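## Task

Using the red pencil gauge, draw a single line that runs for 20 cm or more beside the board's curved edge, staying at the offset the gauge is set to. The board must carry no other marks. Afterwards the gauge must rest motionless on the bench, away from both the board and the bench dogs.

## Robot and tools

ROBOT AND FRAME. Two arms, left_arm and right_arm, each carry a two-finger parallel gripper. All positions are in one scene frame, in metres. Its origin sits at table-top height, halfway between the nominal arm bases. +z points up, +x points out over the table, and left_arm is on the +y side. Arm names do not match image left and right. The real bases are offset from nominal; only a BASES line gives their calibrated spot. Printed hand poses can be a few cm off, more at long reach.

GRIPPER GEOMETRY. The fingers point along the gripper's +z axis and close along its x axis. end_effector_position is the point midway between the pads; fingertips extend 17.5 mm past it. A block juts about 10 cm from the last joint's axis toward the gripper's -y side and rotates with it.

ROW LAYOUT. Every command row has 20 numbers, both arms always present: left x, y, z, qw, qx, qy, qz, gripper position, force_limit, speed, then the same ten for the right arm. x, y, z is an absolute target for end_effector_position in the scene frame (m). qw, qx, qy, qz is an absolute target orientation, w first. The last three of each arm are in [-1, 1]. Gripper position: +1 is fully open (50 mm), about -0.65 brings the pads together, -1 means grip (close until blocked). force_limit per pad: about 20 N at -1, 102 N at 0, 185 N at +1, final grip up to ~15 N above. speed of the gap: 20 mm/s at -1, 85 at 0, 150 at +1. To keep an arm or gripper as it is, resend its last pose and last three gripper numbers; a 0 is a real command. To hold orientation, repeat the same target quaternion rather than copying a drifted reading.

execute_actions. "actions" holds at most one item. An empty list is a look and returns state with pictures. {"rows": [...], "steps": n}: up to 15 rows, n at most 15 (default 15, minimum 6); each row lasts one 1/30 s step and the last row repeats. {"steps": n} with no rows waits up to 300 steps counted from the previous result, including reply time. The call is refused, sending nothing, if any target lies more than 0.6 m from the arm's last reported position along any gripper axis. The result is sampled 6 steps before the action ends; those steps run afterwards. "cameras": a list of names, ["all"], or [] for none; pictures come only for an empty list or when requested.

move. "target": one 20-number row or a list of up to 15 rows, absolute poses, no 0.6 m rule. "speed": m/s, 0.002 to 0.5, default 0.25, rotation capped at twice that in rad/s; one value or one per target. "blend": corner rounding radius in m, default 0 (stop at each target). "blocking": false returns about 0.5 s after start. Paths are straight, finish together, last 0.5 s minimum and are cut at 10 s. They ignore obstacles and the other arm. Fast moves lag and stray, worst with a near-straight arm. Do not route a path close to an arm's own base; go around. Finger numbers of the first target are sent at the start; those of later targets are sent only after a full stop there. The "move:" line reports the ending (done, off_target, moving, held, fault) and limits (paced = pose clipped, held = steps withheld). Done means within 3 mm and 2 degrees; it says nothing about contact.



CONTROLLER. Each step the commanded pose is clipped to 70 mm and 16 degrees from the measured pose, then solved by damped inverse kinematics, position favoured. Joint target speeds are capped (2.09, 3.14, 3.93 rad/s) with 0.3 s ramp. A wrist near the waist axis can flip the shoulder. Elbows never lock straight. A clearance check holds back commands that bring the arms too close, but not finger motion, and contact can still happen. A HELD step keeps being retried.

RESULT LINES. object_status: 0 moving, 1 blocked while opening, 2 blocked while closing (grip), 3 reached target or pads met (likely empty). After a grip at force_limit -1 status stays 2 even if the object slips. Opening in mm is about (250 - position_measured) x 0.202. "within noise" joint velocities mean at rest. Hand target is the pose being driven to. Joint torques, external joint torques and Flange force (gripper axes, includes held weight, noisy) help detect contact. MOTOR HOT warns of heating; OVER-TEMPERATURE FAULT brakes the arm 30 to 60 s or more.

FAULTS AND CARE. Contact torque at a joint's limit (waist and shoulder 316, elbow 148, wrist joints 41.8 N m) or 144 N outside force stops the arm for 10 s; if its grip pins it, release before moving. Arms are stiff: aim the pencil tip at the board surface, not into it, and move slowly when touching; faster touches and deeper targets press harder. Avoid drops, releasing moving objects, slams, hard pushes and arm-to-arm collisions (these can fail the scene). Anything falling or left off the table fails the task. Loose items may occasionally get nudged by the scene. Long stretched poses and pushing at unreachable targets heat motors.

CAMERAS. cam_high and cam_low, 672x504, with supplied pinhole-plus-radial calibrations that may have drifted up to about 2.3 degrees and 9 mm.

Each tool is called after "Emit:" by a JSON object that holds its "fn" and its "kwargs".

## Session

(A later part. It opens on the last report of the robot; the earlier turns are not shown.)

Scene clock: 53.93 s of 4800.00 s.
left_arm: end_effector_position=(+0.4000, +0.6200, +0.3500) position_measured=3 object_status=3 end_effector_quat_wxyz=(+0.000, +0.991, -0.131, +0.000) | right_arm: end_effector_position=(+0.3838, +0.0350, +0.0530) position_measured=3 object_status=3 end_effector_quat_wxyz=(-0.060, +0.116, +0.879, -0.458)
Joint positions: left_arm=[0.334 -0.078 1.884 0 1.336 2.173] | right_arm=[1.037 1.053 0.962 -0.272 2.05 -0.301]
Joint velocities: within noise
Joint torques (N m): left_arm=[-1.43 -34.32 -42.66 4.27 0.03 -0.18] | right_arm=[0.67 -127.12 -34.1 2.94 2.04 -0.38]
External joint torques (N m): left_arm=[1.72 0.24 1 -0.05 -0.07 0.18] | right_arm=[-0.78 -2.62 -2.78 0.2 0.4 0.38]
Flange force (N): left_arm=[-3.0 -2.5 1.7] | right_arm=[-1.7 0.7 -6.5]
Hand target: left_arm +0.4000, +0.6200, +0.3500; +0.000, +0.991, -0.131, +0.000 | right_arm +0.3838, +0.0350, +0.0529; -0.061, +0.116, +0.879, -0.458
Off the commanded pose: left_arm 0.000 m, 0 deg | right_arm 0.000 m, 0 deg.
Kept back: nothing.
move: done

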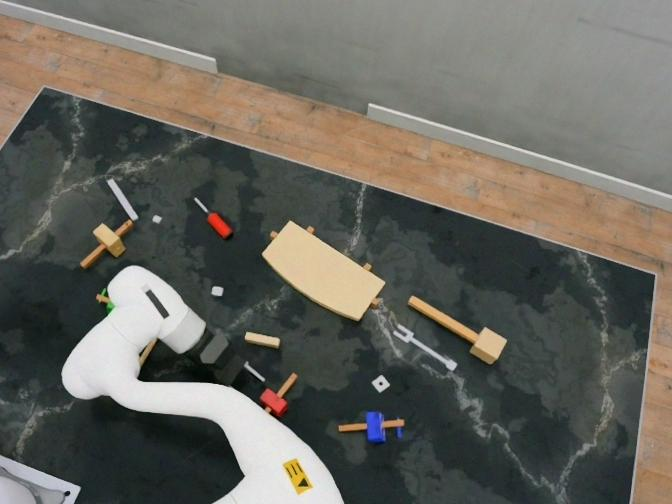

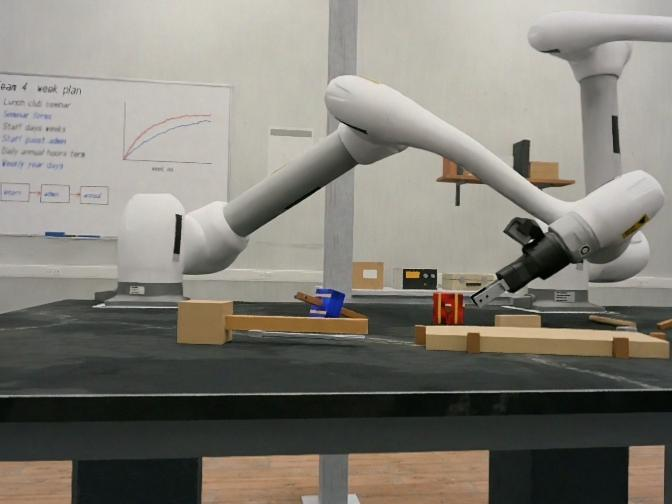

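Emit:
{"fn": "move", "kwargs": {"target": [[0.40,0.62,0.35,0,0.9914,-0.1305,0,1,-0.6,-1,0.3734,-0.0044,0.0247,-0.0605,0.1162,0.8794,-0.4577,1,-0.7,-0.6],[0.40,0.62,0.35,0,0.9914,-0.1305,0,1,-0.6,-1,0.3734,-0.0044,0.0247,-0.0605,0.1162,0.8794,-0.4577,-1,-0.5,-1],[0.40,0.62,0.35,0,0.9914,-0.1305,0,1,-0.6,-1,0.3734,-0.0044,0.17,-0.0605,0.1162,0.8794,-0.4577,-1,-0.5,-1]], "speed": [0.06,0.05,0.12]}}

Emit:
{"fn": "zoom_image", "kwargs": {"camera": "cam_high", "region": [210, 320, 310, 420]}}

Emit:
{"fn": "zoom_image", "kwargs": {"camera": "cam_low", "region": [420, 190, 500, 280]}}

Scene clock: 59.23 s of 4800.00 s.
left_arm: end_effector_position=(+0.4000, +0.6200, +0.3500) position_measured=3 object_status=3 end_effector_quat_wxyz=(+0.000, +0.991, -0.131, +0.000) | right_arm: end_effector_position=(+0.3734, -0.0044, +0.1699) position_measured=108 object_status=2 end_effector_quat_wxyz=(-0.061, +0.116, +0.879, -0.458)
Joint positions: left_arm=[0.334 -0.078 1.884 0 1.336 2.173] | right_arm=[1.025 0.895 1.049 -0.294 2.115 -0.336]
Joint velocities: within noise
Joint torques (N m): left_arm=[-1.65 -34.25 -42.55 4.18 0.05 -0.19] | right_arm=[0.66 -119.97 -35.96 2.93 2.23 -0.33]
External joint torques (N m): left_arm=[1.83 0.3 0.94 0.03 -0.08 0.19] | right_arm=[-1.13 -1.77 -2.2 0.25 0.19 0.34]
Flange force (N): left_arm=[-3.0 -2.8 1.7] | right_arm=[-1.7 0.2 -4.8]
Hand target: left_arm +0.4000, +0.6200, +0.3500; +0.000, +0.991, -0.131, +0.000 | right_arm +0.3734, -0.0044, +0.1700; -0.061, +0.116, +0.879, -0.458
Off the commanded pose: left_arm 0.000 m, 0 deg | right_arm 0.000 m, 0 deg.
Kept back: nothing.
move: done

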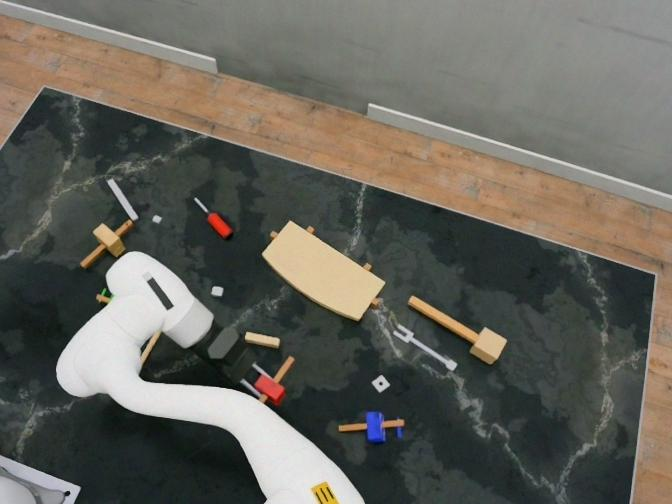

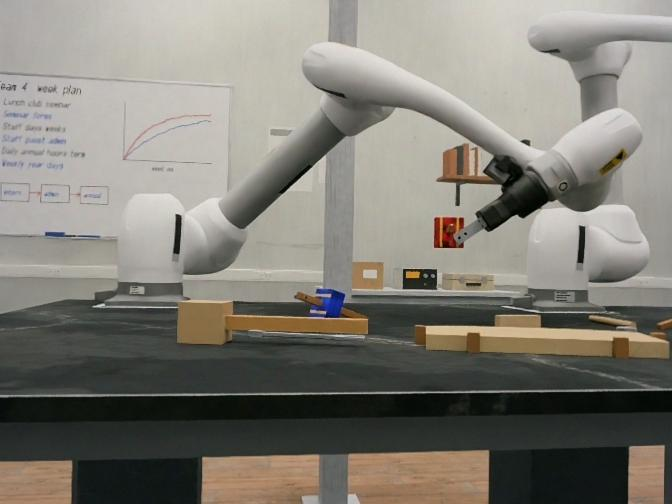

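Scaled by 5.040 from the camera's 672x504 image, which has a finer 960x720 frame.

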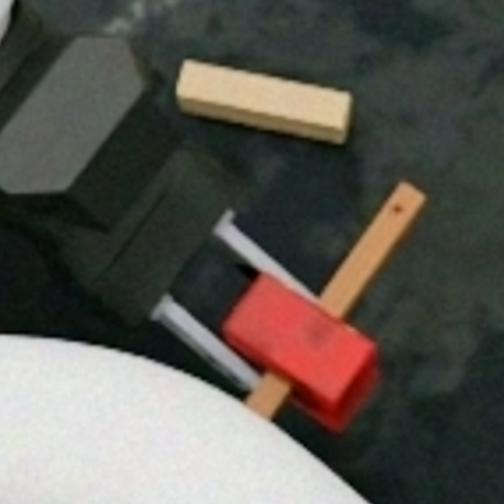

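Scaled by 5.600 from the camera's 672x504 image, which has a finer 960x720 frame.

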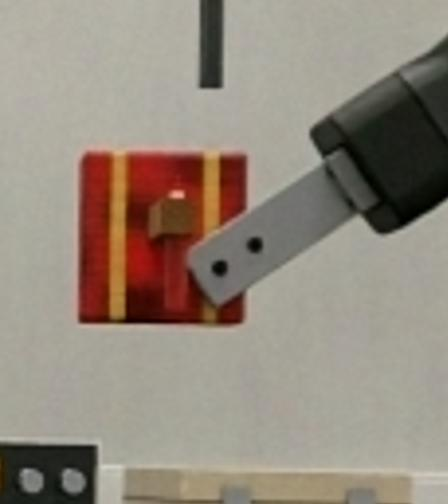

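Emit:
{"fn": "move", "kwargs": {"target": [[0.40,0.62,0.35,0,0.9914,-0.1305,0,1,-0.6,-1,0.36,0.0,0.17,0.0394,0.125,0.9455,0.2981,-1,-0.5,-1],[0.40,0.62,0.35,0,0.9914,-0.1305,0,1,-0.6,-1,0.36,0.0,0.060,0.0394,0.125,0.9455,0.2981,-1,-0.5,-1]], "speed": [0.4,0.1]}}

Emit:
{"fn": "zoom_image", "kwargs": {"camera": "cam_low", "region": [420, 250, 500, 340]}}

Scene clock: 63.70 s of 4800.00 s.
left_arm: end_effector_position=(+0.4000, +0.6200, +0.3500) position_measured=3 object_status=3 end_effector_quat_wxyz=(+0.000, +0.991, -0.131, +0.000) | right_arm: end_effector_position=(+0.3600, +0.0000, +0.0601) position_measured=108 object_status=2 end_effector_quat_wxyz=(+0.039, +0.125, +0.946, +0.298) end_effector_velocity=(+0.000, +0.000, -0.001) end_effector_angular_velocity=(+0.004, -0.001, +0.001)
Joint positions: left_arm=[0.334 -0.078 1.884 0 1.336 2.173] | right_arm=[0.849 0.417 2.007 1.041 0.314 -1.425]
Joint velocities: left_arm=[within noise] | right_arm=[-0.001 0.001 0.003 0.024 -0.001 -0.025]
Joint torques (N m): left_arm=[-1.22 -34.77 -42.71 4.18 0.06 -0.2] | right_arm=[2.25 -73.65 -30.69 1.79 -0.55 -0.84]
External joint torques (N m): left_arm=[1.11 1.73 1.19 0.01 -0.12 0.2] | right_arm=[-2.06 -2.82 -2.49 0.15 0.3 0.84]
Flange force (N): left_arm=[-0.7 -2.9 2.7] | right_arm=[0.0 0.0 0.0]
Hand target: left_arm +0.4000, +0.6200, +0.3500; +0.000, +0.991, -0.131, +0.000 | right_arm +0.3600, +0.0000, +0.0600; +0.039, +0.125, +0.946, +0.298
Off the commanded pose: left_arm 0.000 m, 0 deg | right_arm 0.000 m, 0 deg.
Kept back: nothing.
move: done

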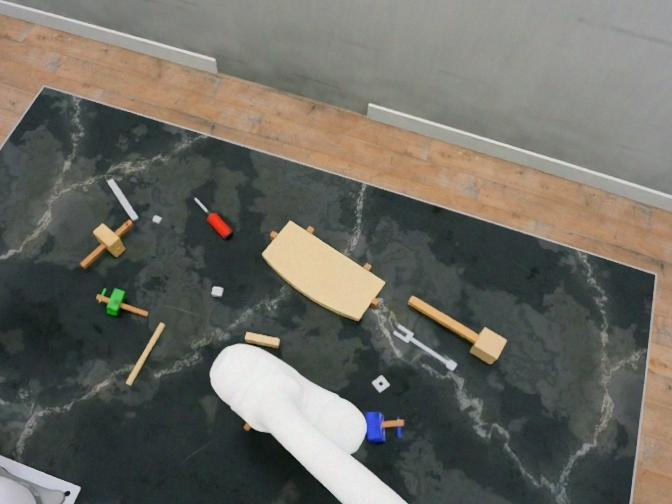

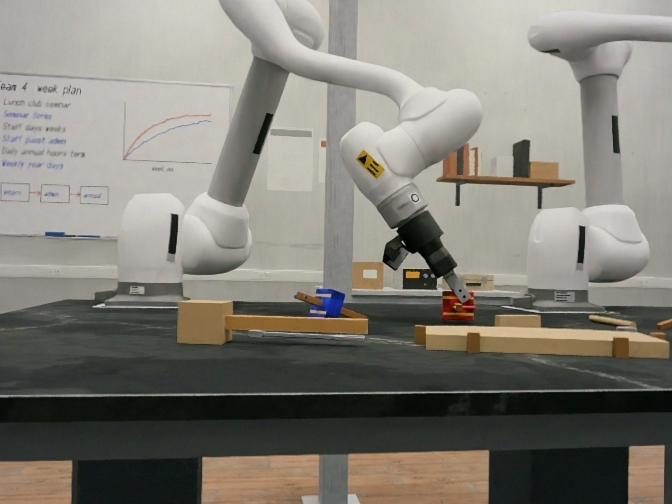

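Scaled by 5.600 from the camera's 672x504 image, which has a finer 960x720 frame.

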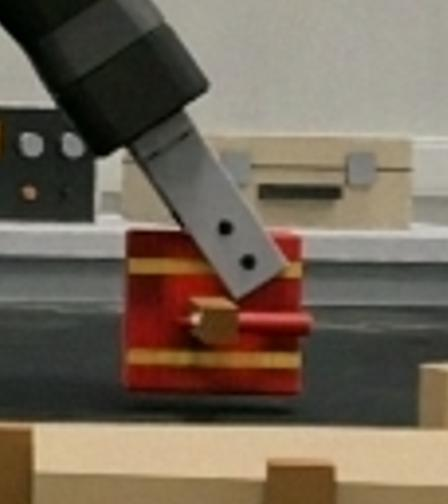

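Emit:
{"fn": "move", "kwargs": {"target": [[0.40,0.62,0.35,0,0.9914,-0.1305,0,1,-0.6,-1,0.36,0.0,0.0570,0.0394,0.125,0.9455,0.2981,-1,-0.5,-1]], "speed": [0.04], "cameras": []}}

Scene clock: 64.63 s of 4800.00 s.
left_arm: end_effector_position=(+0.4000, +0.6200, +0.3500) position_measured=3 object_status=3 end_effector_quat_wxyz=(+0.000, +0.991, -0.131, +0.000) | right_arm: end_effector_position=(+0.3600, +0.0000, +0.0570) position_measured=108 object_status=2 end_effector_quat_wxyz=(+0.039, +0.125, +0.945, +0.298)
Joint positions: left_arm=[0.334 -0.078 1.884 0 1.336 2.173] | right_arm=[0.849 0.421 2.009 1.057 0.311 -1.442]
Joint velocities: within noise
Joint torques (N m): left_arm=[-2.06 -34.59 -42.61 4.31 0 -0.35] | right_arm=[0.57 -75.7 -30.95 1.89 -0.34 -0.85]
External joint torques (N m): left_arm=[2.04 1.13 1.05 -0.11 -0.05 0.35] | right_arm=[-0.58 -1.11 -2.19 0.02 0.11 0.85]
Flange force (N): left_arm=[-2.5 -4.2 2.1] | right_arm=[0.0 0.0 0.0]
Hand target: left_arm +0.4000, +0.6200, +0.3500; +0.000, +0.991, -0.131, +0.000 | right_arm +0.3600, +0.0000, +0.0570; +0.039, +0.125, +0.945, +0.298
Off the commanded pose: left_arm 0.000 m, 0 deg | right_arm 0.000 m, 0 deg.
Kept back: nothing.
move: done
No camera images: "cameras" was empty.

Emit:
{"fn": "move", "kwargs": {"target": [[0.40,0.62,0.35,0,0.9914,-0.1305,0,1,-0.6,-1,0.36,0.0,0.0555,0.0394,0.125,0.9455,0.2981,-1,-0.5,-1]], "speed": [0.04], "cameras": []}}

Scene clock: 65.57 s of 4800.00 s.
left_arm: end_effector_position=(+0.4000, +0.6200, +0.3500) position_measured=3 object_status=3 end_effector_quat_wxyz=(+0.000, +0.991, -0.131, +0.000) | right_arm: end_effector_position=(+0.3600, +0.0000, +0.0555) position_measured=108 object_status=2 end_effector_quat_wxyz=(+0.039, +0.125, +0.945, +0.298)
Joint positions: left_arm=[0.334 -0.078 1.884 0 1.336 2.173] | right_arm=[0.849 0.423 2.009 1.064 0.31 -1.45]
Joint velocities: within noise
Joint torques (N m): left_arm=[-1.89 -34.13 -42.6 4.21 0.01 -0.25] | right_arm=[0.34 -74.91 -30.97 1.91 -0.31 -0.33]
External joint torques (N m): left_arm=[1.68 0.6 0.86 -0.01 -0.06 0.25] | right_arm=[-0.5 -1.88 -2.03 -0.01 0.09 0.33]
Flange force (N): left_arm=[-2.4 -3.0 1.6] | right_arm=[0.0 0.0 0.0]
Hand target: left_arm +0.4000, +0.6200, +0.3500; +0.000, +0.991, -0.131, +0.000 | right_arm +0.3600, +0.0000, +0.0555; +0.039, +0.125, +0.945, +0.298
Off the commanded pose: left_arm 0.000 m, 0 deg | right_arm 0.000 m, 0 deg.
Kept back: nothing.
move: done
No camera images: "cameras" was empty.

Emit:
{"fn": "move", "kwargs": {"target": [[0.40,0.62,0.35,0,0.9914,-0.1305,0,1,-0.6,-1,0.36,0.0,0.0543,0.0394,0.125,0.9455,0.2981,-1,-0.5,-1]], "speed": [0.04], "cameras": []}}

Scene clock: 66.50 s of 4800.00 s.
left_arm: end_effector_position=(+0.4000, +0.6200, +0.3500) position_measured=3 object_status=3 end_effector_quat_wxyz=(+0.000, +0.991, -0.131, +0.000) | right_arm: end_effector_position=(+0.3600, +0.0000, +0.0543) position_measured=108 object_status=2 end_effector_quat_wxyz=(+0.039, +0.125, +0.945, +0.298)
Joint positions: left_arm=[0.334 -0.078 1.884 0 1.336 2.173] | right_arm=[0.849 0.425 2.01 1.07 0.309 -1.456]
Joint velocities: within noise
Joint torques (N m): left_arm=[-1.39 -34.74 -42.69 4.32 -0.01 -0.24] | right_arm=[0.56 -74.96 -30.91 1.22 -0.38 -0.2]
External joint torques (N m): left_arm=[1.47 0.93 1.02 -0.12 -0.04 0.24] | right_arm=[-0.83 -2.26 -2.13 0.67 0.17 0.2]
Flange force (N): left_arm=[-1.9 -2.8 1.9] | right_arm=[0.0 0.0 0.0]
Hand target: left_arm +0.4000, +0.6200, +0.3500; +0.000, +0.991, -0.131, +0.000 | right_arm +0.3600, +0.0000, +0.0543; +0.039, +0.125, +0.945, +0.298
Off the commanded pose: left_arm 0.000 m, 0 deg | right_arm 0.000 m, 0 deg.
Kept back: nothing.
move: done
No camera images: "cameras" was empty.

Emit:
{"fn": "move", "kwargs": {"target": [[0.40,0.62,0.35,0,0.9914,-0.1305,0,1,-0.6,-1,0.36,0.0,0.0532,0.0394,0.125,0.9455,0.2981,-1,-0.5,-1]], "speed": [0.04], "cameras": ["cam_low"]}}

Emit:
{"fn": "zoom_image", "kwargs": {"camera": "cam_low", "region": [430, 270, 490, 330]}}

Scene clock: 67.43 s of 4800.00 s.
left_arm: end_effector_position=(+0.4000, +0.6200, +0.3500) position_measured=3 object_status=3 end_effector_quat_wxyz=(+0.000, +0.991, -0.131, +0.000) | right_arm: end_effector_position=(+0.3600, +0.0001, +0.0534) position_measured=108 object_status=2 end_effector_quat_wxyz=(+0.039, +0.125, +0.945, +0.298)
Joint positions: left_arm=[0.334 -0.078 1.884 0 1.336 2.173] | right_arm=[0.849 0.426 2.01 1.076 0.308 -1.462]
Joint velocities: within noise
Joint torques (N m): left_arm=[-1.86 -34.61 -42.78 4.32 0.03 -0.19] | right_arm=[2.45 -35.58 -14.79 0.41 -0.91 -0.51]
External joint torques (N m): left_arm=[1.69 0.95 1.08 -0.12 -0.07 0.2] | right_arm=[-2.61 -41.54 -18.32 1.46 0.7 0.51]
Flange force (N): left_arm=[-2.2 -3.1 2.1] | right_arm=[0.0 0.0 0.0]
Hand target: left_arm +0.4000, +0.6200, +0.3500; +0.000, +0.991, -0.131, +0.000 | right_arm +0.3600, +0.0000, +0.0532; +0.039, +0.125, +0.945, +0.298
Off the commanded pose: left_arm 0.000 m, 0 deg | right_arm 0.000 m, 0 deg.
Kept back: nothing.
move: done
Images, in order (width x height): cam_low 672x504.

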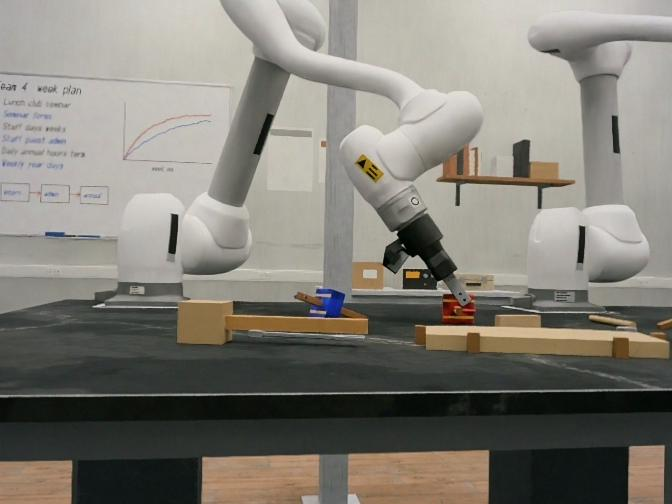

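Scaled by 8.400 from the camera's 672x504 image, which has a finer 960x720 frame.

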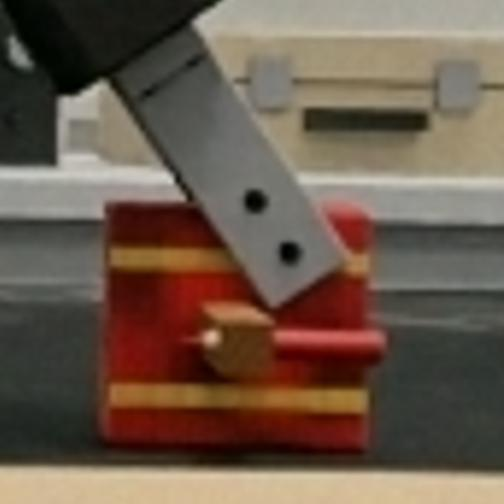

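Emit:
{"fn": "move", "kwargs": {"target": [[0.40,0.62,0.35,0,0.9914,-0.1305,0,1,-0.6,-1,0.36,0.0,0.0542,0.0394,0.125,0.9455,0.2981,-1,-0.5,-1],[0.40,0.62,0.35,0,0.9914,-0.1305,0,1,-0.6,-1,0.36,0.0,0.0542,0.0394,0.125,0.9455,0.2981,1,-0.5,-1],[0.40,0.62,0.35,0,0.9914,-0.1305,0,1,-0.6,-1,0.3496,-0.0388,0.1114,0.0394,0.125,0.9455,0.2981,1,-0.5,-1],[0.40,0.62,0.35,0,0.9914,-0.1305,0,1,-0.6,-1,0.3865,0.1154,0.20,-0.0605,0.1162,0.8794,-0.4577,1,-0.5,-1],[0.40,0.62,0.35,0,0.9914,-0.1305,0,1,-0.6,-1,0.3716,0.0601,0.0687,-0.0605,0.1162,0.8794,-0.4577,1,-0.5,-1]], "speed": [0.02,0.05,0.12,0.35,0.15]}}

Emit:
{"fn": "zoom_image", "kwargs": {"camera": "cam_high", "region": [220, 350, 290, 420]}}

Emit:
{"fn": "zoom_image", "kwargs": {"camera": "cam_low", "region": [430, 260, 500, 330]}}

Scene clock: 75.13 s of 4800.00 s.
left_arm: end_effector_position=(+0.4000, +0.6200, +0.3500) position_measured=3 object_status=3 end_effector_quat_wxyz=(+0.000, +0.991, -0.131, +0.000) | right_arm: end_effector_position=(+0.3716, +0.0601, +0.0688) position_measured=3 object_status=3 end_effector_quat_wxyz=(-0.061, +0.116, +0.879, -0.458)
Joint positions: left_arm=[0.334 -0.078 1.884 0 1.336 2.173] | right_arm=[1.06 1.069 0.898 -0.259 2.102 -0.293]
Joint velocities: within noise
Joint torques (N m): left_arm=[-1.4 -34.29 -43.03 4.27 0.03 -0.22] | right_arm=[0.48 -128.47 -35.31 3.08 2.33 -0.38]
External joint torques (N m): left_arm=[1.27 1.11 1.49 -0.08 -0.08 0.22] | right_arm=[-0.55 -3.52 -2.64 0.21 0.13 0.38]
Flange force (N): left_arm=[-2.0 -2.2 2.8] | right_arm=[-0.8 -0.9 -4.9]
Hand target: left_arm +0.4000, +0.6200, +0.3500; +0.000, +0.991, -0.131, +0.000 | right_arm +0.3716, +0.0601, +0.0687; -0.061, +0.116, +0.879, -0.458
Off the commanded pose: left_arm 0.000 m, 0 deg | right_arm 0.000 m, 0 deg.
Kept back: nothing.
move: done

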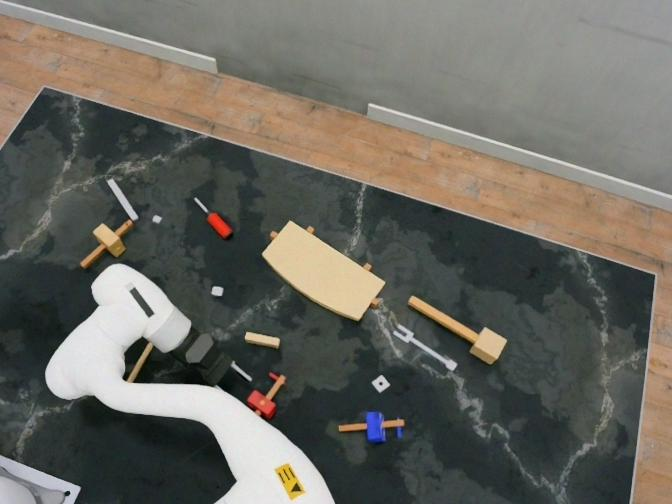

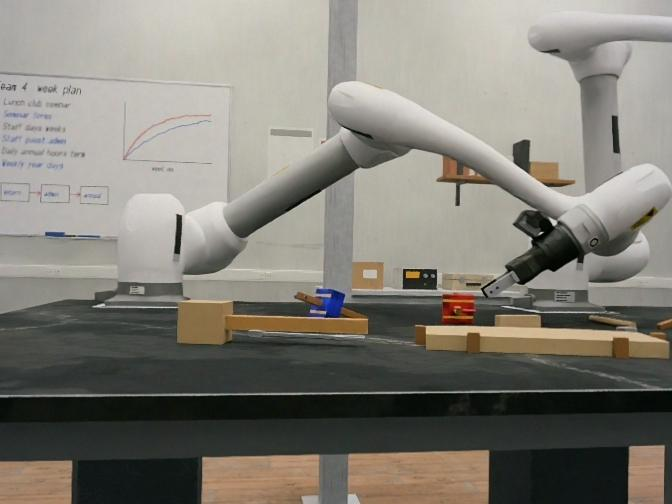

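Scaled by 7.200 from the camera's 672x504 image, which has a finer 960x720 frame.

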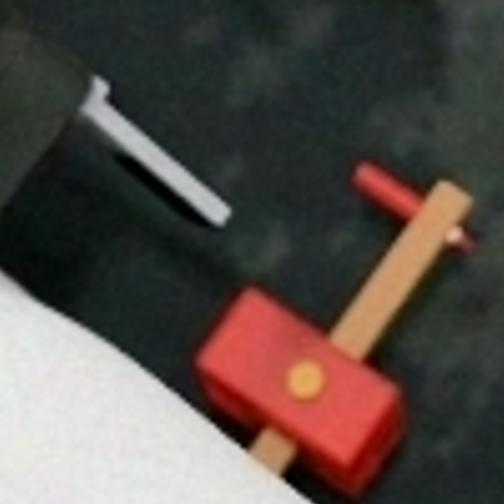

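Scaled by 7.200 from the camera's 672x504 image, which has a finer 960x720 frame.

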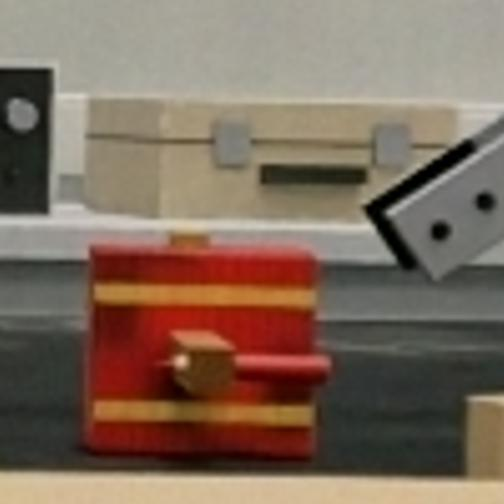

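Emit:
{"fn": "move", "kwargs": {"target": [[0.40,0.62,0.35,0,0.9914,-0.1305,0,1,-0.6,-1,0.3623,0.0201,0.040,-0.0605,0.1162,0.8794,-0.4577,1,-0.5,-1],[0.40,0.62,0.35,0,0.9914,-0.1305,0,1,-0.6,-1,0.3623,0.0201,0.040,-0.0605,0.1162,0.8794,-0.4577,-1,-0.4,-1],[0.40,0.62,0.35,0,0.9914,-0.1305,0,1,-0.6,-1,0.3623,0.0201,0.18,-0.0605,0.1162,0.8794,-0.4577,-1,-0.4,-1]], "speed": [0.06,0.05,0.12]}}

Emit:
{"fn": "zoom_image", "kwargs": {"camera": "cam_high", "region": [210, 320, 300, 410]}}

Emit:
{"fn": "zoom_image", "kwargs": {"camera": "cam_low", "region": [420, 190, 500, 280]}}

Scene clock: 80.90 s of 4800.00 s.
left_arm: end_effector_position=(+0.4000, +0.6200, +0.3500) position_measured=3 object_status=3 end_effector_quat_wxyz=(+0.000, +0.991, -0.131, +0.000) | right_arm: end_effector_position=(+0.3623, +0.0201, +0.1799) position_measured=108 object_status=2 end_effector_quat_wxyz=(-0.061, +0.116, +0.879, -0.458)
Joint positions: left_arm=[0.334 -0.078 1.884 0 1.336 2.173] | right_arm=[1.048 0.916 0.989 -0.281 2.158 -0.325]
Joint velocities: within noise
Joint torques (N m): left_arm=[-1.4 -34.74 -42.63 4.2 -0.04 -0.15] | right_arm=[0.5 -120.56 -36.62 3 2.31 -0.31]
External joint torques (N m): left_arm=[1.43 1.28 1.04 0 -0.02 0.15] | right_arm=[-0.49 -2.47 -2 0.28 0.1 0.31]
Flange force (N): left_arm=[-1.4 -3.0 2.1] | right_arm=[-0.5 -0.9 -3.6]
Hand target: left_arm +0.4000, +0.6200, +0.3500; +0.000, +0.991, -0.131, +0.000 | right_arm +0.3623, +0.0201, +0.1800; -0.061, +0.116, +0.879, -0.458
Off the commanded pose: left_arm 0.000 m, 0 deg | right_arm 0.000 m, 0 deg.
Kept back: nothing.
move: done

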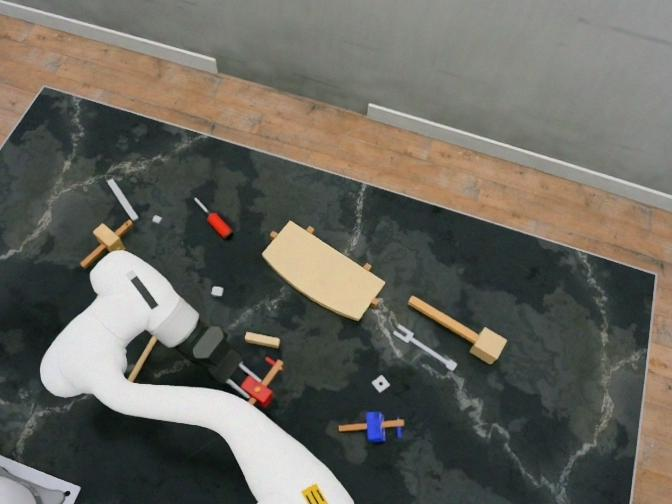

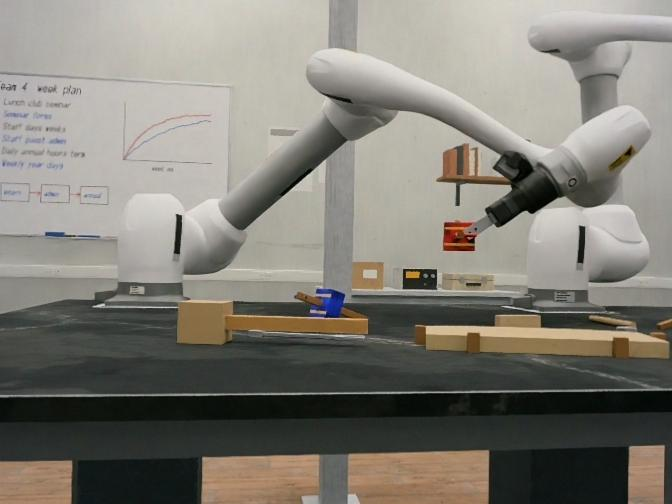

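Scaled by 5.600 from the camera's 672x504 image, which has a finer 960x720 frame.

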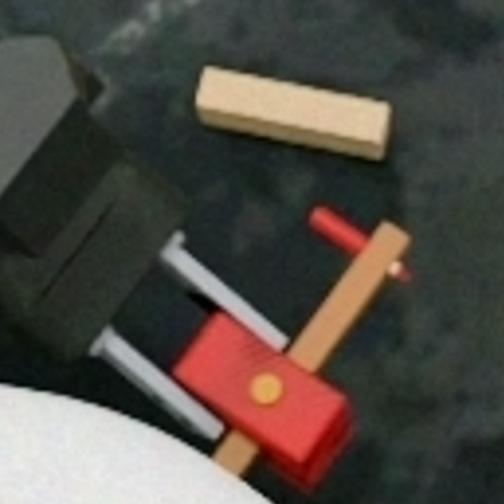

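Scaled by 5.600 from the camera's 672x504 image, which has a finer 960x720 frame.

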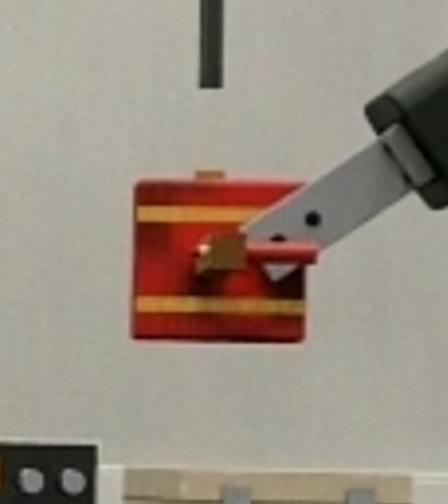

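Emit:
{"fn": "move", "kwargs": {"target": [[0.40,0.62,0.35,0,0.9914,-0.1305,0,1,-0.6,-1,0.42,-0.05,0.18,0.0262,0.0831,0.9501,0.2996,-1,-0.4,-1],[0.40,0.62,0.35,0,0.9914,-0.1305,0,1,-0.6,-1,0.55,-0.10,0.13,0.0262,0.0831,0.9501,0.2996,-1,-0.4,-1],[0.40,0.62,0.35,0,0.9914,-0.1305,0,1,-0.6,-1,0.55,-0.10,0.067,0.0262,0.0831,0.9501,0.2996,-1,-0.4,-1]], "speed": [0.35,0.2,0.1]}}

Emit:
{"fn": "zoom_image", "kwargs": {"camera": "cam_low", "region": [400, 270, 480, 350]}}

Emit:
{"fn": "zoom_image", "kwargs": {"camera": "cam_high", "region": [250, 240, 400, 370]}}

Scene clock: 88.10 s of 4800.00 s.
left_arm: end_effector_position=(+0.4000, +0.6200, +0.3500) position_measured=3 object_status=3 end_effector_quat_wxyz=(+0.000, +0.991, -0.131, +0.000) | right_arm: end_effector_position=(+0.5500, -0.1000, +0.0671) position_measured=108 object_status=2 end_effector_quat_wxyz=(+0.026, +0.083, +0.950, +0.300) end_effector_velocity=(-0.001, +0.000, -0.002) end_effector_angular_velocity=(+0.000, +0.001, +0.002)
Joint positions: left_arm=[0.334 -0.078 1.884 0 1.336 2.173] | right_arm=[0.535 0.511 1.827 0.921 0.592 -1.617]
Joint velocities: left_arm=[within noise] | right_arm=[0.001 0.001 0.002 0.004 -0.001 -0.005]
Joint torques (N m): left_arm=[-2.06 -33.88 -42.82 4.28 -0.02 -0.17] | right_arm=[0.5 -82.86 -33.38 2.28 0.07 -0.04]
External joint torques (N m): left_arm=[2.38 -0.01 1.15 -0.06 -0.03 0.16] | right_arm=[-0.6 -4.6 -1.86 0.58 -0.01 0.04]
Flange force (N): left_arm=[-4.3 -3.1 1.7] | right_arm=[1.1 1.3 -5.4]
Hand target: left_arm +0.4000, +0.6200, +0.3500; +0.000, +0.991, -0.131, +0.000 | right_arm +0.5500, -0.1000, +0.0670; +0.026, +0.083, +0.950, +0.300
Off the commanded pose: left_arm 0.000 m, 0 deg | right_arm 0.000 m, 0 deg.
Kept back: nothing.
move: done

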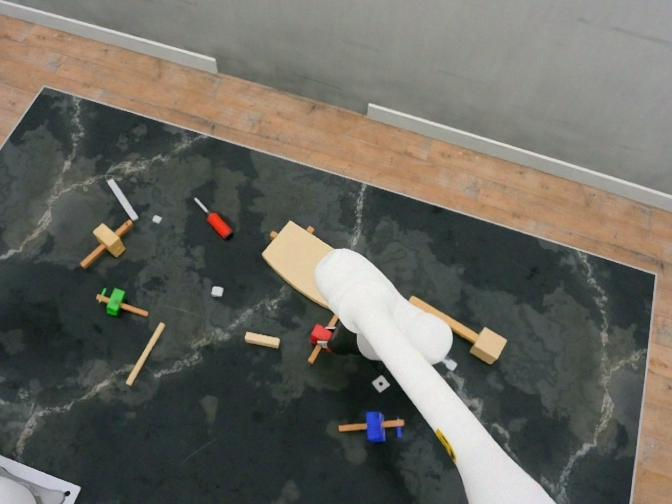

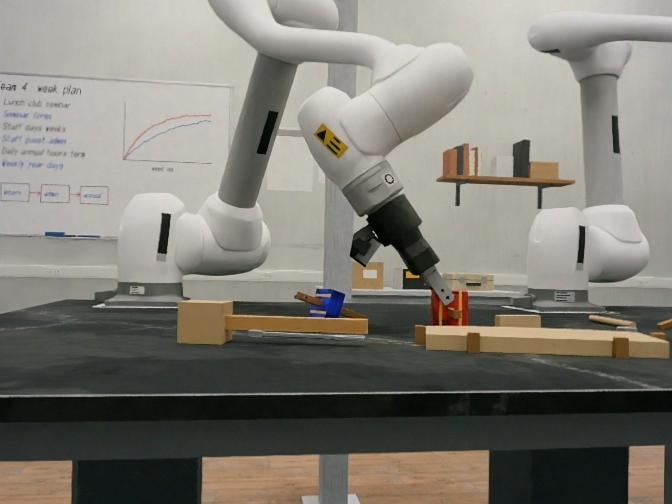

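Scaled by 6.300 from the camera's 672x504 image, which has a finer 960x720 frame.

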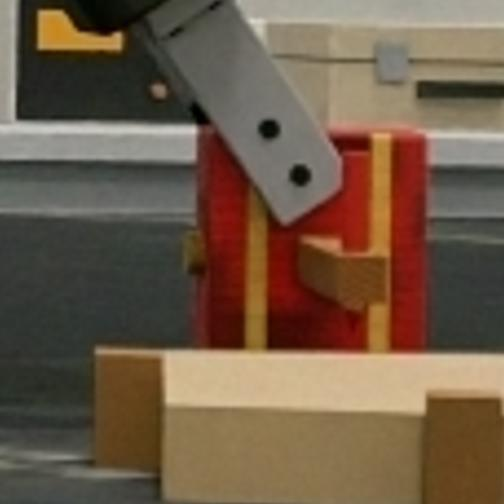

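Scaled by 3.360 from the camera's 672x504 image, which has a finer 960x720 frame.

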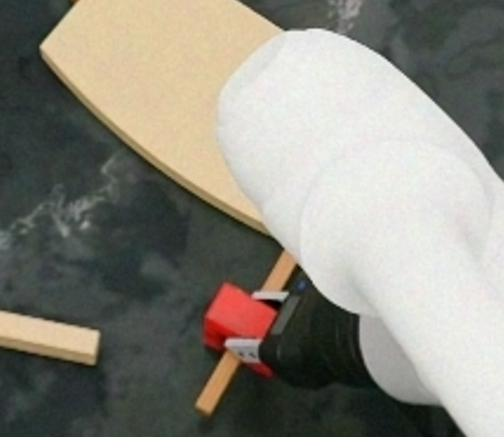

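Emit:
{"fn": "move", "kwargs": {"target": [[0.40,0.62,0.35,0,0.9914,-0.1305,0,1,-0.6,-1,0.55,-0.10,0.0605,0.0262,0.0831,0.9501,0.2996,-1,-0.4,-1]], "speed": [0.03], "cameras": []}}

Scene clock: 89.07 s of 4800.00 s.
left_arm: end_effector_position=(+0.4000, +0.6200, +0.3500) position_measured=3 object_status=3 end_effector_quat_wxyz=(+0.000, +0.991, -0.131, +0.000) | right_arm: end_effector_position=(+0.5500, -0.1000, +0.0606) position_measured=108 object_status=2 end_effector_quat_wxyz=(+0.026, +0.083, +0.950, +0.300)
Joint positions: left_arm=[0.334 -0.078 1.884 0 1.336 2.173] | right_arm=[0.535 0.519 1.83 0.934 0.586 -1.632]
Joint velocities: within noise
Joint torques (N m): left_arm=[-1.81 -34.16 -42.86 4.25 0.1 -0.27] | right_arm=[0.69 -85.81 -32.62 2.61 0.05 -0.35]
External joint torques (N m): left_arm=[1.92 0.59 1.26 -0.05 -0.14 0.27] | right_arm=[-0.81 -2.55 -2.39 0.19 0.04 0.35]
Flange force (N): left_arm=[-3.2 -3.1 2.4] | right_arm=[-2.2 3.3 -3.2]
Hand target: left_arm +0.4000, +0.6200, +0.3500; +0.000, +0.991, -0.131, +0.000 | right_arm +0.5500, -0.1000, +0.0605; +0.026, +0.083, +0.950, +0.300
Off the commanded pose: left_arm 0.000 m, 0 deg | right_arm 0.000 m, 0 deg.
Kept back: nothing.
move: done
No camera images: "cameras" was empty.

Emit:
{"fn": "move", "kwargs": {"target": [[0.40,0.62,0.35,0,0.9914,-0.1305,0,1,-0.6,-1,0.55,-0.10,0.0592,0.0262,0.0831,0.9501,0.2996,-1,-0.4,-1]], "speed": [0.03], "cameras": []}}

Scene clock: 90.00 s of 4800.00 s.
left_arm: end_effector_position=(+0.4000, +0.6200, +0.3500) position_measured=3 object_status=3 end_effector_quat_wxyz=(+0.000, +0.991, -0.131, +0.000) | right_arm: end_effector_position=(+0.5500, -0.1000, +0.0592) position_measured=108 object_status=2 end_effector_quat_wxyz=(+0.026, +0.083, +0.950, +0.300)
Joint positions: left_arm=[0.334 -0.078 1.884 0 1.336 2.173] | right_arm=[0.535 0.52 1.831 0.936 0.585 -1.635]
Joint velocities: within noise
Joint torques (N m): left_arm=[-1.73 -33.98 -42.69 4.26 0.01 -0.23] | right_arm=[0.36 -86.18 -32.79 2.62 -0.04 -0.31]
External joint torques (N m): left_arm=[1.79 0.81 1.27 -0.07 -0.05 0.23] | right_arm=[-0.22 -1.83 -2.09 0.16 0.14 0.31]
Flange force (N): left_arm=[-2.7 -3.0 2.3] | right_arm=[-1.9 3.4 -2.0]
Hand target: left_arm +0.4000, +0.6200, +0.3500; +0.000, +0.991, -0.131, +0.000 | right_arm +0.5500, -0.1000, +0.0592; +0.026, +0.083, +0.950, +0.300
Off the commanded pose: left_arm 0.000 m, 0 deg | right_arm 0.000 m, 0 deg.
Kept back: nothing.
move: done
No camera images: "cameras" was empty.

Emit:
{"fn": "move", "kwargs": {"target": [[0.40,0.62,0.35,0,0.9914,-0.1305,0,1,-0.6,-1,0.55,-0.10,0.0581,0.0262,0.0831,0.9501,0.2996,-1,-0.4,-1]], "speed": [0.03], "cameras": []}}

Scene clock: 90.93 s of 4800.00 s.
left_arm: end_effector_position=(+0.4000, +0.6200, +0.3500) position_measured=3 object_status=3 end_effector_quat_wxyz=(+0.000, +0.991, -0.131, +0.000) | right_arm: end_effector_position=(+0.5500, -0.1000, +0.0581) position_measured=108 object_status=2 end_effector_quat_wxyz=(+0.026, +0.083, +0.950, +0.300)
Joint positions: left_arm=[0.334 -0.078 1.884 0 1.336 2.173] | right_arm=[0.535 0.522 1.831 0.939 0.584 -1.638]
Joint velocities: within noise
Joint torques (N m): left_arm=[-1.42 -34.63 -42.74 4.22 0.04 -0.2] | right_arm=[0.62 -85.85 -32.44 2.68 -0.01 -0.29]
External joint torques (N m): left_arm=[1.47 0.9 1.22 -0.03 -0.08 0.2] | right_arm=[-0.45 -2.15 -2.22 0.07 0.13 0.29]
Flange force (N): left_arm=[-2.2 -2.6 2.3] | right_arm=[-2.1 3.5 -2.6]
Hand target: left_arm +0.4000, +0.6200, +0.3500; +0.000, +0.991, -0.131, +0.000 | right_arm +0.5500, -0.1000, +0.0581; +0.026, +0.083, +0.950, +0.300
Off the commanded pose: left_arm 0.000 m, 0 deg | right_arm 0.000 m, 0 deg.
Kept back: nothing.
move: done
No camera images: "cameras" was empty.

Emit:
{"fn": "move", "kwargs": {"target": [[0.40,0.62,0.35,0,0.9914,-0.1305,0,1,-0.6,-1,0.55,-0.10,0.0571,0.0262,0.0831,0.9501,0.2996,-1,-0.4,-1]], "speed": [0.03], "cameras": ["cam_low"]}}

Emit:
{"fn": "zoom_image", "kwargs": {"camera": "cam_low", "region": [410, 280, 480, 340]}}

Scene clock: 91.87 s of 4800.00 s.
left_arm: end_effector_position=(+0.4000, +0.6200, +0.3500) position_measured=3 object_status=3 end_effector_quat_wxyz=(+0.000, +0.991, -0.131, +0.000) | right_arm: end_effector_position=(+0.5500, -0.1000, +0.0571) position_measured=108 object_status=2 end_effector_quat_wxyz=(+0.026, +0.083, +0.950, +0.300)
Joint positions: left_arm=[0.334 -0.078 1.884 0 1.336 2.173] | right_arm=[0.535 0.523 1.832 0.941 0.583 -1.64]
Joint velocities: within noise
Joint torques (N m): left_arm=[-1.88 -33.92 -42.81 4.25 0.06 -0.23] | right_arm=[0.38 -86.01 -32.65 2.64 -0.01 -0.44]
External joint torques (N m): left_arm=[2.02 0.54 1.3 -0.05 -0.1 0.23] | right_arm=[-0.42 -2.06 -2.13 0.13 0.12 0.44]
Flange force (N): left_arm=[-3.4 -3.1 2.3] | right_arm=[-2.0 3.7 -2.6]
Hand target: left_arm +0.4000, +0.6200, +0.3500; +0.000, +0.991, -0.131, +0.000 | right_arm +0.5500, -0.1000, +0.0571; +0.026, +0.083, +0.950, +0.300
Off the commanded pose: left_arm 0.000 m, 0 deg | right_arm 0.000 m, 0 deg.
Kept back: nothing.
move: done
Images, in order (width x height): cam_low 672x504.

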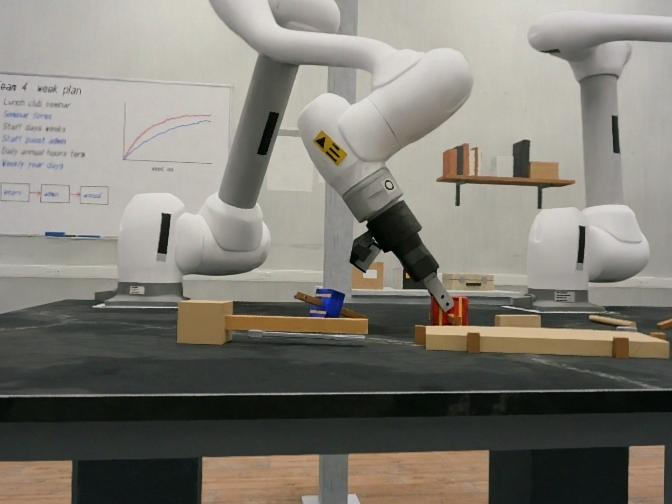

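Scaled by 7.200 from the camera's 672x504 image, which has a finer 960x720 frame.

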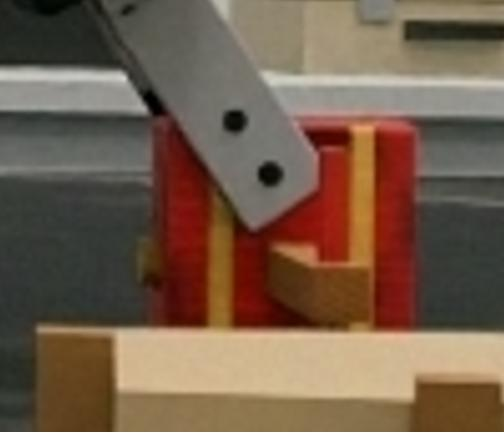

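Emit:
{"fn": "move", "kwargs": {"target": [[0.40,0.62,0.35,0,0.9914,-0.1305,0,1,-0.6,-1,0.545,-0.10,0.0561,0.0262,0.0831,0.9501,0.2996,-1,-0.4,-1]], "speed": [0.03], "cameras": []}}

Scene clock: 93.33 s of 4800.00 s.
left_arm: end_effector_position=(+0.4000, +0.6200, +0.3500) position_measured=3 object_status=3 end_effector_quat_wxyz=(+0.000, +0.991, -0.131, +0.000) | right_arm: end_effector_position=(+0.5450, -0.1000, +0.0561) position_measured=108 object_status=2 end_effector_quat_wxyz=(+0.026, +0.083, +0.950, +0.300)
Joint positions: left_arm=[0.334 -0.078 1.884 0 1.336 2.173] | right_arm=[0.538 0.519 1.841 0.948 0.578 -1.646]
Joint velocities: within noise
Joint torques (N m): left_arm=[-1.44 -34.41 -42.55 4.24 0.03 -0.18] | right_arm=[0.32 -85.61 -34.06 2.24 -0.07 -0.26]
External joint torques (N m): left_arm=[1.36 1.37 1.04 -0.05 -0.09 0.18] | right_arm=[-0.29 -2.07 -0.69 0.49 0.18 0.26]
Flange force (N): left_arm=[-1.2 -3.0 2.2] | right_arm=[0.7 0.7 -2.6]
Hand target: left_arm +0.4000, +0.6200, +0.3500; +0.000, +0.991, -0.131, +0.000 | right_arm +0.5450, -0.1000, +0.0561; +0.026, +0.083, +0.950, +0.300
Off the commanded pose: left_arm 0.000 m, 0 deg | right_arm 0.000 m, 0 deg.
Kept back: nothing.
move: done
No camera images: "cameras" was empty.

Emit:
{"fn": "move", "kwargs": {"target": [[0.40,0.62,0.35,0,0.9914,-0.1305,0,1,-0.6,-1,0.545,-0.10,0.0551,0.0262,0.0831,0.9501,0.2996,-1,-0.4,-1]], "speed": [0.03], "cameras": []}}

Scene clock: 95.77 s of 4800.00 s.
left_arm: end_effector_position=(+0.4000, +0.6200, +0.3500) position_measured=3 object_status=3 end_effector_quat_wxyz=(+0.000, +0.991, -0.131, +0.000) | right_arm: end_effector_position=(+0.5450, -0.1000, +0.0553) position_measured=108 object_status=2 end_effector_quat_wxyz=(+0.026, +0.083, +0.950, +0.300)
Joint positions: left_arm=[0.334 -0.078 1.884 0 1.336 2.173] | right_arm=[0.538 0.52 1.841 0.95 0.577 -1.648]
Joint velocities: within noise
Joint torques (N m): left_arm=[-1.15 -34.8 -42.62 4.24 0.09 -0.2] | right_arm=[0.85 -63.32 -24.84 1.33 -1.98 -0.38]
External joint torques (N m): left_arm=[1.25 0.7 0.91 -0.02 -0.13 0.2] | right_arm=[-0.59 -24.52 -9.73 1.38 2.11 0.37]
Flange force (N): left_arm=[-1.8 -2.3 1.9] | right_arm=[4.9 13.3 -31.5]
Hand target: left_arm +0.4000, +0.6200, +0.3500; +0.000, +0.991, -0.131, +0.000 | right_arm +0.5450, -0.1000, +0.0551; +0.026, +0.083, +0.950, +0.300
Off the commanded pose: left_arm 0.000 m, 0 deg | right_arm 0.000 m, 0 deg.
Kept back: nothing.
move: done
No camera images: "cameras" was empty.

Emit:
{"fn": "move", "kwargs": {"target": [[0.40,0.62,0.35,0,0.9914,-0.1305,0,1,-0.6,-1,0.545,-0.10,0.078,0.0262,0.0831,0.9501,0.2996,-1,-0.4,-1],[0.40,0.62,0.35,0,0.9914,-0.1305,0,1,-0.6,-1,0.606,0.0,0.078,0.0421,0.1336,0.9443,0.2977,-1,-0.4,-1],[0.40,0.62,0.35,0,0.9914,-0.1305,0,1,-0.6,-1,0.606,0.0,0.067,0.0421,0.1336,0.9443,0.2977,-1,-0.4,-1],[0.40,0.62,0.35,0,0.9914,-0.1305,0,1,-0.6,-1,0.6273,-0.0065,0.067,0.0421,0.1336,0.9443,0.2977,-1,-0.4,-1]], "speed": [0.06,0.12,0.05,0.04]}}

Emit:
{"fn": "zoom_image", "kwargs": {"camera": "cam_low", "region": [480, 280, 580, 360]}}

Emit:
{"fn": "zoom_image", "kwargs": {"camera": "cam_high", "region": [240, 220, 370, 350]}}

Scene clock: 100.17 s of 4800.00 s.
left_arm: end_effector_position=(+0.4000, +0.6200, +0.3500) position_measured=3 object_status=3 end_effector_quat_wxyz=(+0.000, +0.991, -0.131, +0.000) | right_arm: end_effector_position=(+0.6272, -0.0065, +0.0670) position_measured=108 object_status=2 end_effector_quat_wxyz=(+0.042, +0.134, +0.944, +0.298)
Joint positions: left_arm=[0.334 -0.078 1.884 0 1.336 2.173] | right_arm=[0.604 0.64 1.596 0.783 0.56 -1.315]
Joint velocities: within noise
Joint torques (N m): left_arm=[-1.27 -34.1 -42.89 4.22 -0.01 -0.24] | right_arm=[1.16 -99 -36.24 3.27 -0.7 -0.35]
External joint torques (N m): left_arm=[1.43 0.27 1.23 -0.01 -0.03 0.24] | right_arm=[-0.93 -2.59 -1.64 0.05 0.26 0.35]
Flange force (N): left_arm=[-3.0 -1.9 2.0] | right_arm=[-1.4 2.7 -3.2]
Hand target: left_arm +0.4000, +0.6200, +0.3500; +0.000, +0.991, -0.131, +0.000 | right_arm +0.6273, -0.0065, +0.0670; +0.042, +0.134, +0.944, +0.298
Off the commanded pose: left_arm 0.000 m, 0 deg | right_arm 0.000 m, 0 deg.
Kept back: nothing.
move: done

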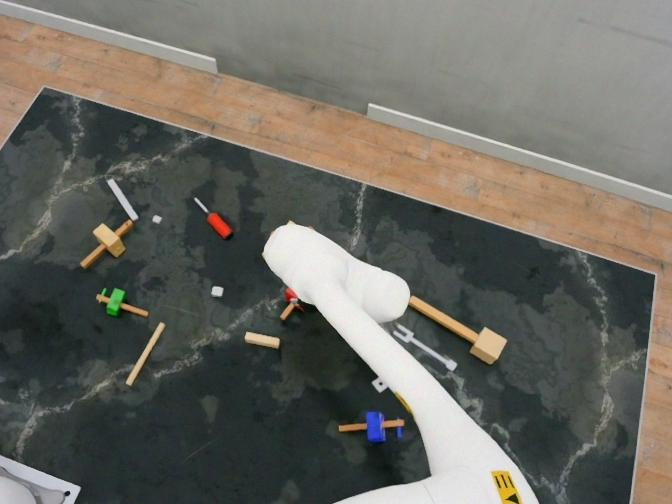

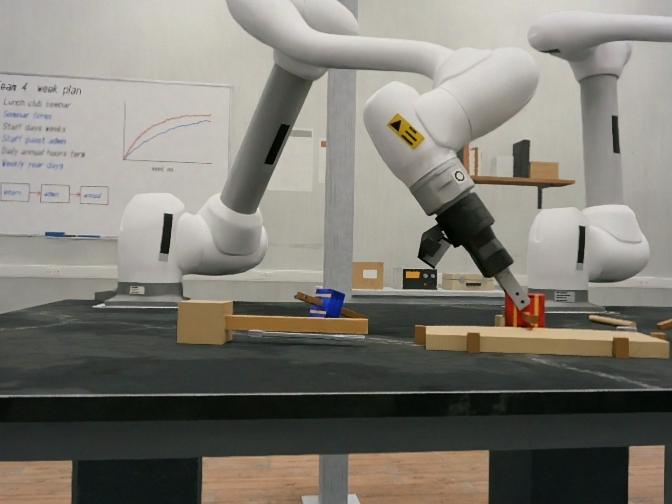

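Scaled by 5.040 from the camera's 672x504 image, which has a finer 960x720 frame.

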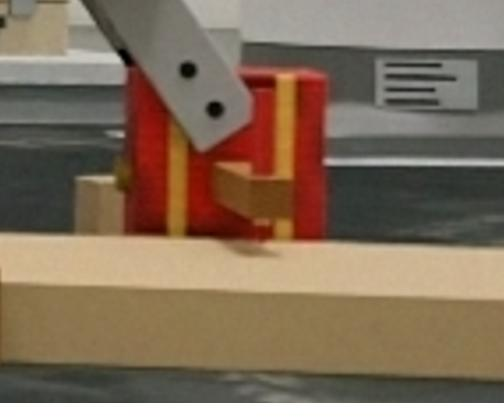

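Scaled by 3.877 from the camera's 672x504 image, which has a finer 960x720 frame.

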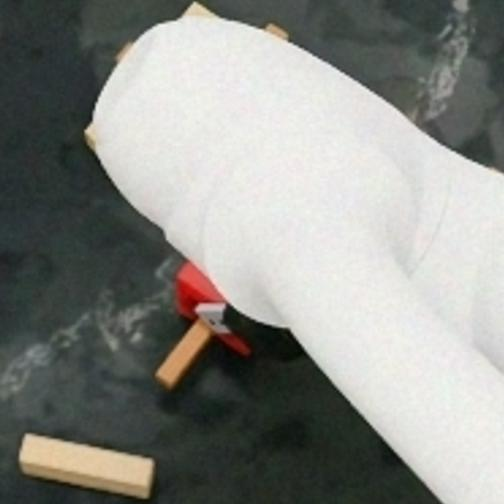

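Emit:
{"fn": "zoom_image", "kwargs": {"camera": "cam_low", "region": [510, 305, 550, 345]}}

Scaled by 12.600 from the camera's 672x504 image, which has a finer 960x720 frame.

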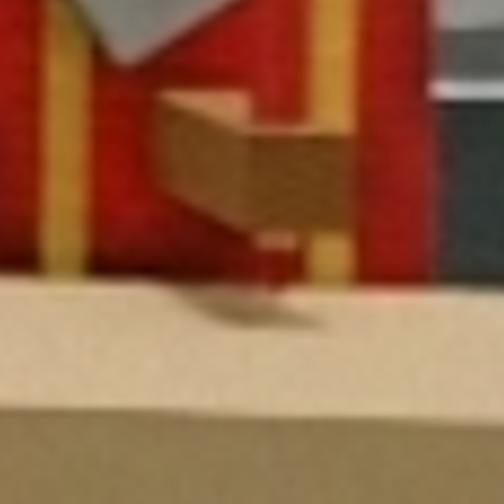

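Emit:
{"fn": "move", "kwargs": {"target": [[0.40,0.62,0.35,0,0.9914,-0.1305,0,1,-0.6,-1,0.6306,-0.0074,0.067,0.0421,0.1336,0.9443,0.2977,-1,-0.4,-1]], "speed": [0.02], "cameras": []}}

Emit:
{"fn": "move", "kwargs": {"target": [[0.40,0.62,0.35,0,0.9914,-0.1305,0,1,-0.6,-1,0.6320,-0.0078,0.067,0.0421,0.1336,0.9443,0.2977,-1,-0.4,-1]], "speed": [0.02], "cameras": []}}

Scene clock: 101.40 s of 4800.00 s.
left_arm: end_effector_position=(+0.4000, +0.6200, +0.3500) position_measured=3 object_status=3 end_effector_quat_wxyz=(+0.000, +0.991, -0.131, +0.000) | right_arm: end_effector_position=(+0.6306, -0.0074, +0.0670) position_measured=108 object_status=2 end_effector_quat_wxyz=(+0.042, +0.134, +0.944, +0.298)
Joint positions: left_arm=[0.334 -0.078 1.884 0 1.336 2.173] | right_arm=[0.601 0.642 1.591 0.781 0.563 -1.315]
Joint velocities: within noise
Joint torques (N m): left_arm=[-1.47 -34.02 -42.61 4.24 0.08 -0.27] | right_arm=[0.01 -100.19 -35.99 3.21 -0.43 -0.35]
External joint torques (N m): left_arm=[1.51 0.13 0.97 -0.04 -0.12 0.27] | right_arm=[0.28 -1.76 -1.9 0.11 0 0.35]
Flange force (N): left_arm=[-3.0 -2.2 1.7] | right_arm=[-1.0 3.8 -1.1]
Hand target: left_arm +0.4000, +0.6200, +0.3500; +0.000, +0.991, -0.131, +0.000 | right_arm +0.6306, -0.0074, +0.0670; +0.042, +0.134, +0.944, +0.298
Off the commanded pose: left_arm 0.000 m, 0 deg | right_arm 0.000 m, 0 deg.
Kept back: nothing.
move: done
No camera images: "cameras" was empty.

Scene clock: 102.10 s of 4800.00 s.
left_arm: end_effector_position=(+0.4000, +0.6200, +0.3500) position_measured=3 object_status=3 end_effector_quat_wxyz=(+0.000, +0.991, -0.131, +0.000) | right_arm: end_effector_position=(+0.6320, -0.0078, +0.0670) position_measured=108 object_status=2 end_effector_quat_wxyz=(+0.042, +0.134, +0.944, +0.298)
Joint positions: left_arm=[0.334 -0.078 1.884 0 1.336 2.173] | right_arm=[0.599 0.643 1.589 0.78 0.564 -1.315]
Joint velocities: within noise
Joint torques (N m): left_arm=[-1.11 -34.14 -42.86 4.32 0.01 -0.16] | right_arm=[0.31 -99.92 -35.56 3.22 -0.64 -0.35]
External joint torques (N m): left_arm=[1.28 0.6 1.3 -0.11 -0.05 0.16] | right_arm=[-0.11 -1.77 -2.18 0.09 0.21 0.35]
Flange force (N): left_arm=[-2.4 -1.8 2.3] | right_arm=[-2.0 4.2 -1.2]
Hand target: left_arm +0.4000, +0.6200, +0.3500; +0.000, +0.991, -0.131, +0.000 | right_arm +0.6320, -0.0078, +0.0670; +0.042, +0.134, +0.944, +0.298
Off the commanded pose: left_arm 0.000 m, 0 deg | right_arm 0.000 m, 0 deg.
Kept back: nothing.
move: done
No camera images: "cameras" was empty.

Emit:
{"fn": "move", "kwargs": {"target": [[0.40,0.62,0.35,0,0.9914,-0.1305,0,1,-0.6,-1,0.6334,-0.0082,0.067,0.0421,0.1336,0.9443,0.2977,-1,-0.4,-1]], "speed": [0.02], "cameras": []}}

Scene clock: 103.03 s of 4800.00 s.
left_arm: end_effector_position=(+0.4000, +0.6200, +0.3500) position_measured=3 object_status=3 end_effector_quat_wxyz=(+0.000, +0.991, -0.131, +0.000) | right_arm: end_effector_position=(+0.6334, -0.0082, +0.0670) position_measured=108 object_status=2 end_effector_quat_wxyz=(+0.042, +0.134, +0.944, +0.298)
Joint positions: left_arm=[0.334 -0.078 1.884 0 1.336 2.173] | right_arm=[0.598 0.645 1.587 0.779 0.566 -1.315]
Joint velocities: within noise
Joint torques (N m): left_arm=[-1.46 -33.9 -42.58 4.27 0.07 -0.2] | right_arm=[0.46 -99.99 -35.73 3.21 -0.6 -0.34]
External joint torques (N m): left_arm=[1.47 0.33 0.98 -0.07 -0.12 0.2] | right_arm=[-0.25 -2.13 -2.14 0.12 0.17 0.34]
Flange force (N): left_arm=[-2.6 -2.2 1.8] | right_arm=[-1.8 3.9 -1.8]
Hand target: left_arm +0.4000, +0.6200, +0.3500; +0.000, +0.991, -0.131, +0.000 | right_arm +0.6334, -0.0082, +0.0670; +0.042, +0.134, +0.944, +0.298
Off the commanded pose: left_arm 0.000 m, 0 deg | right_arm 0.000 m, 0 deg.
Kept back: nothing.
move: done
No camera images: "cameras" was empty.


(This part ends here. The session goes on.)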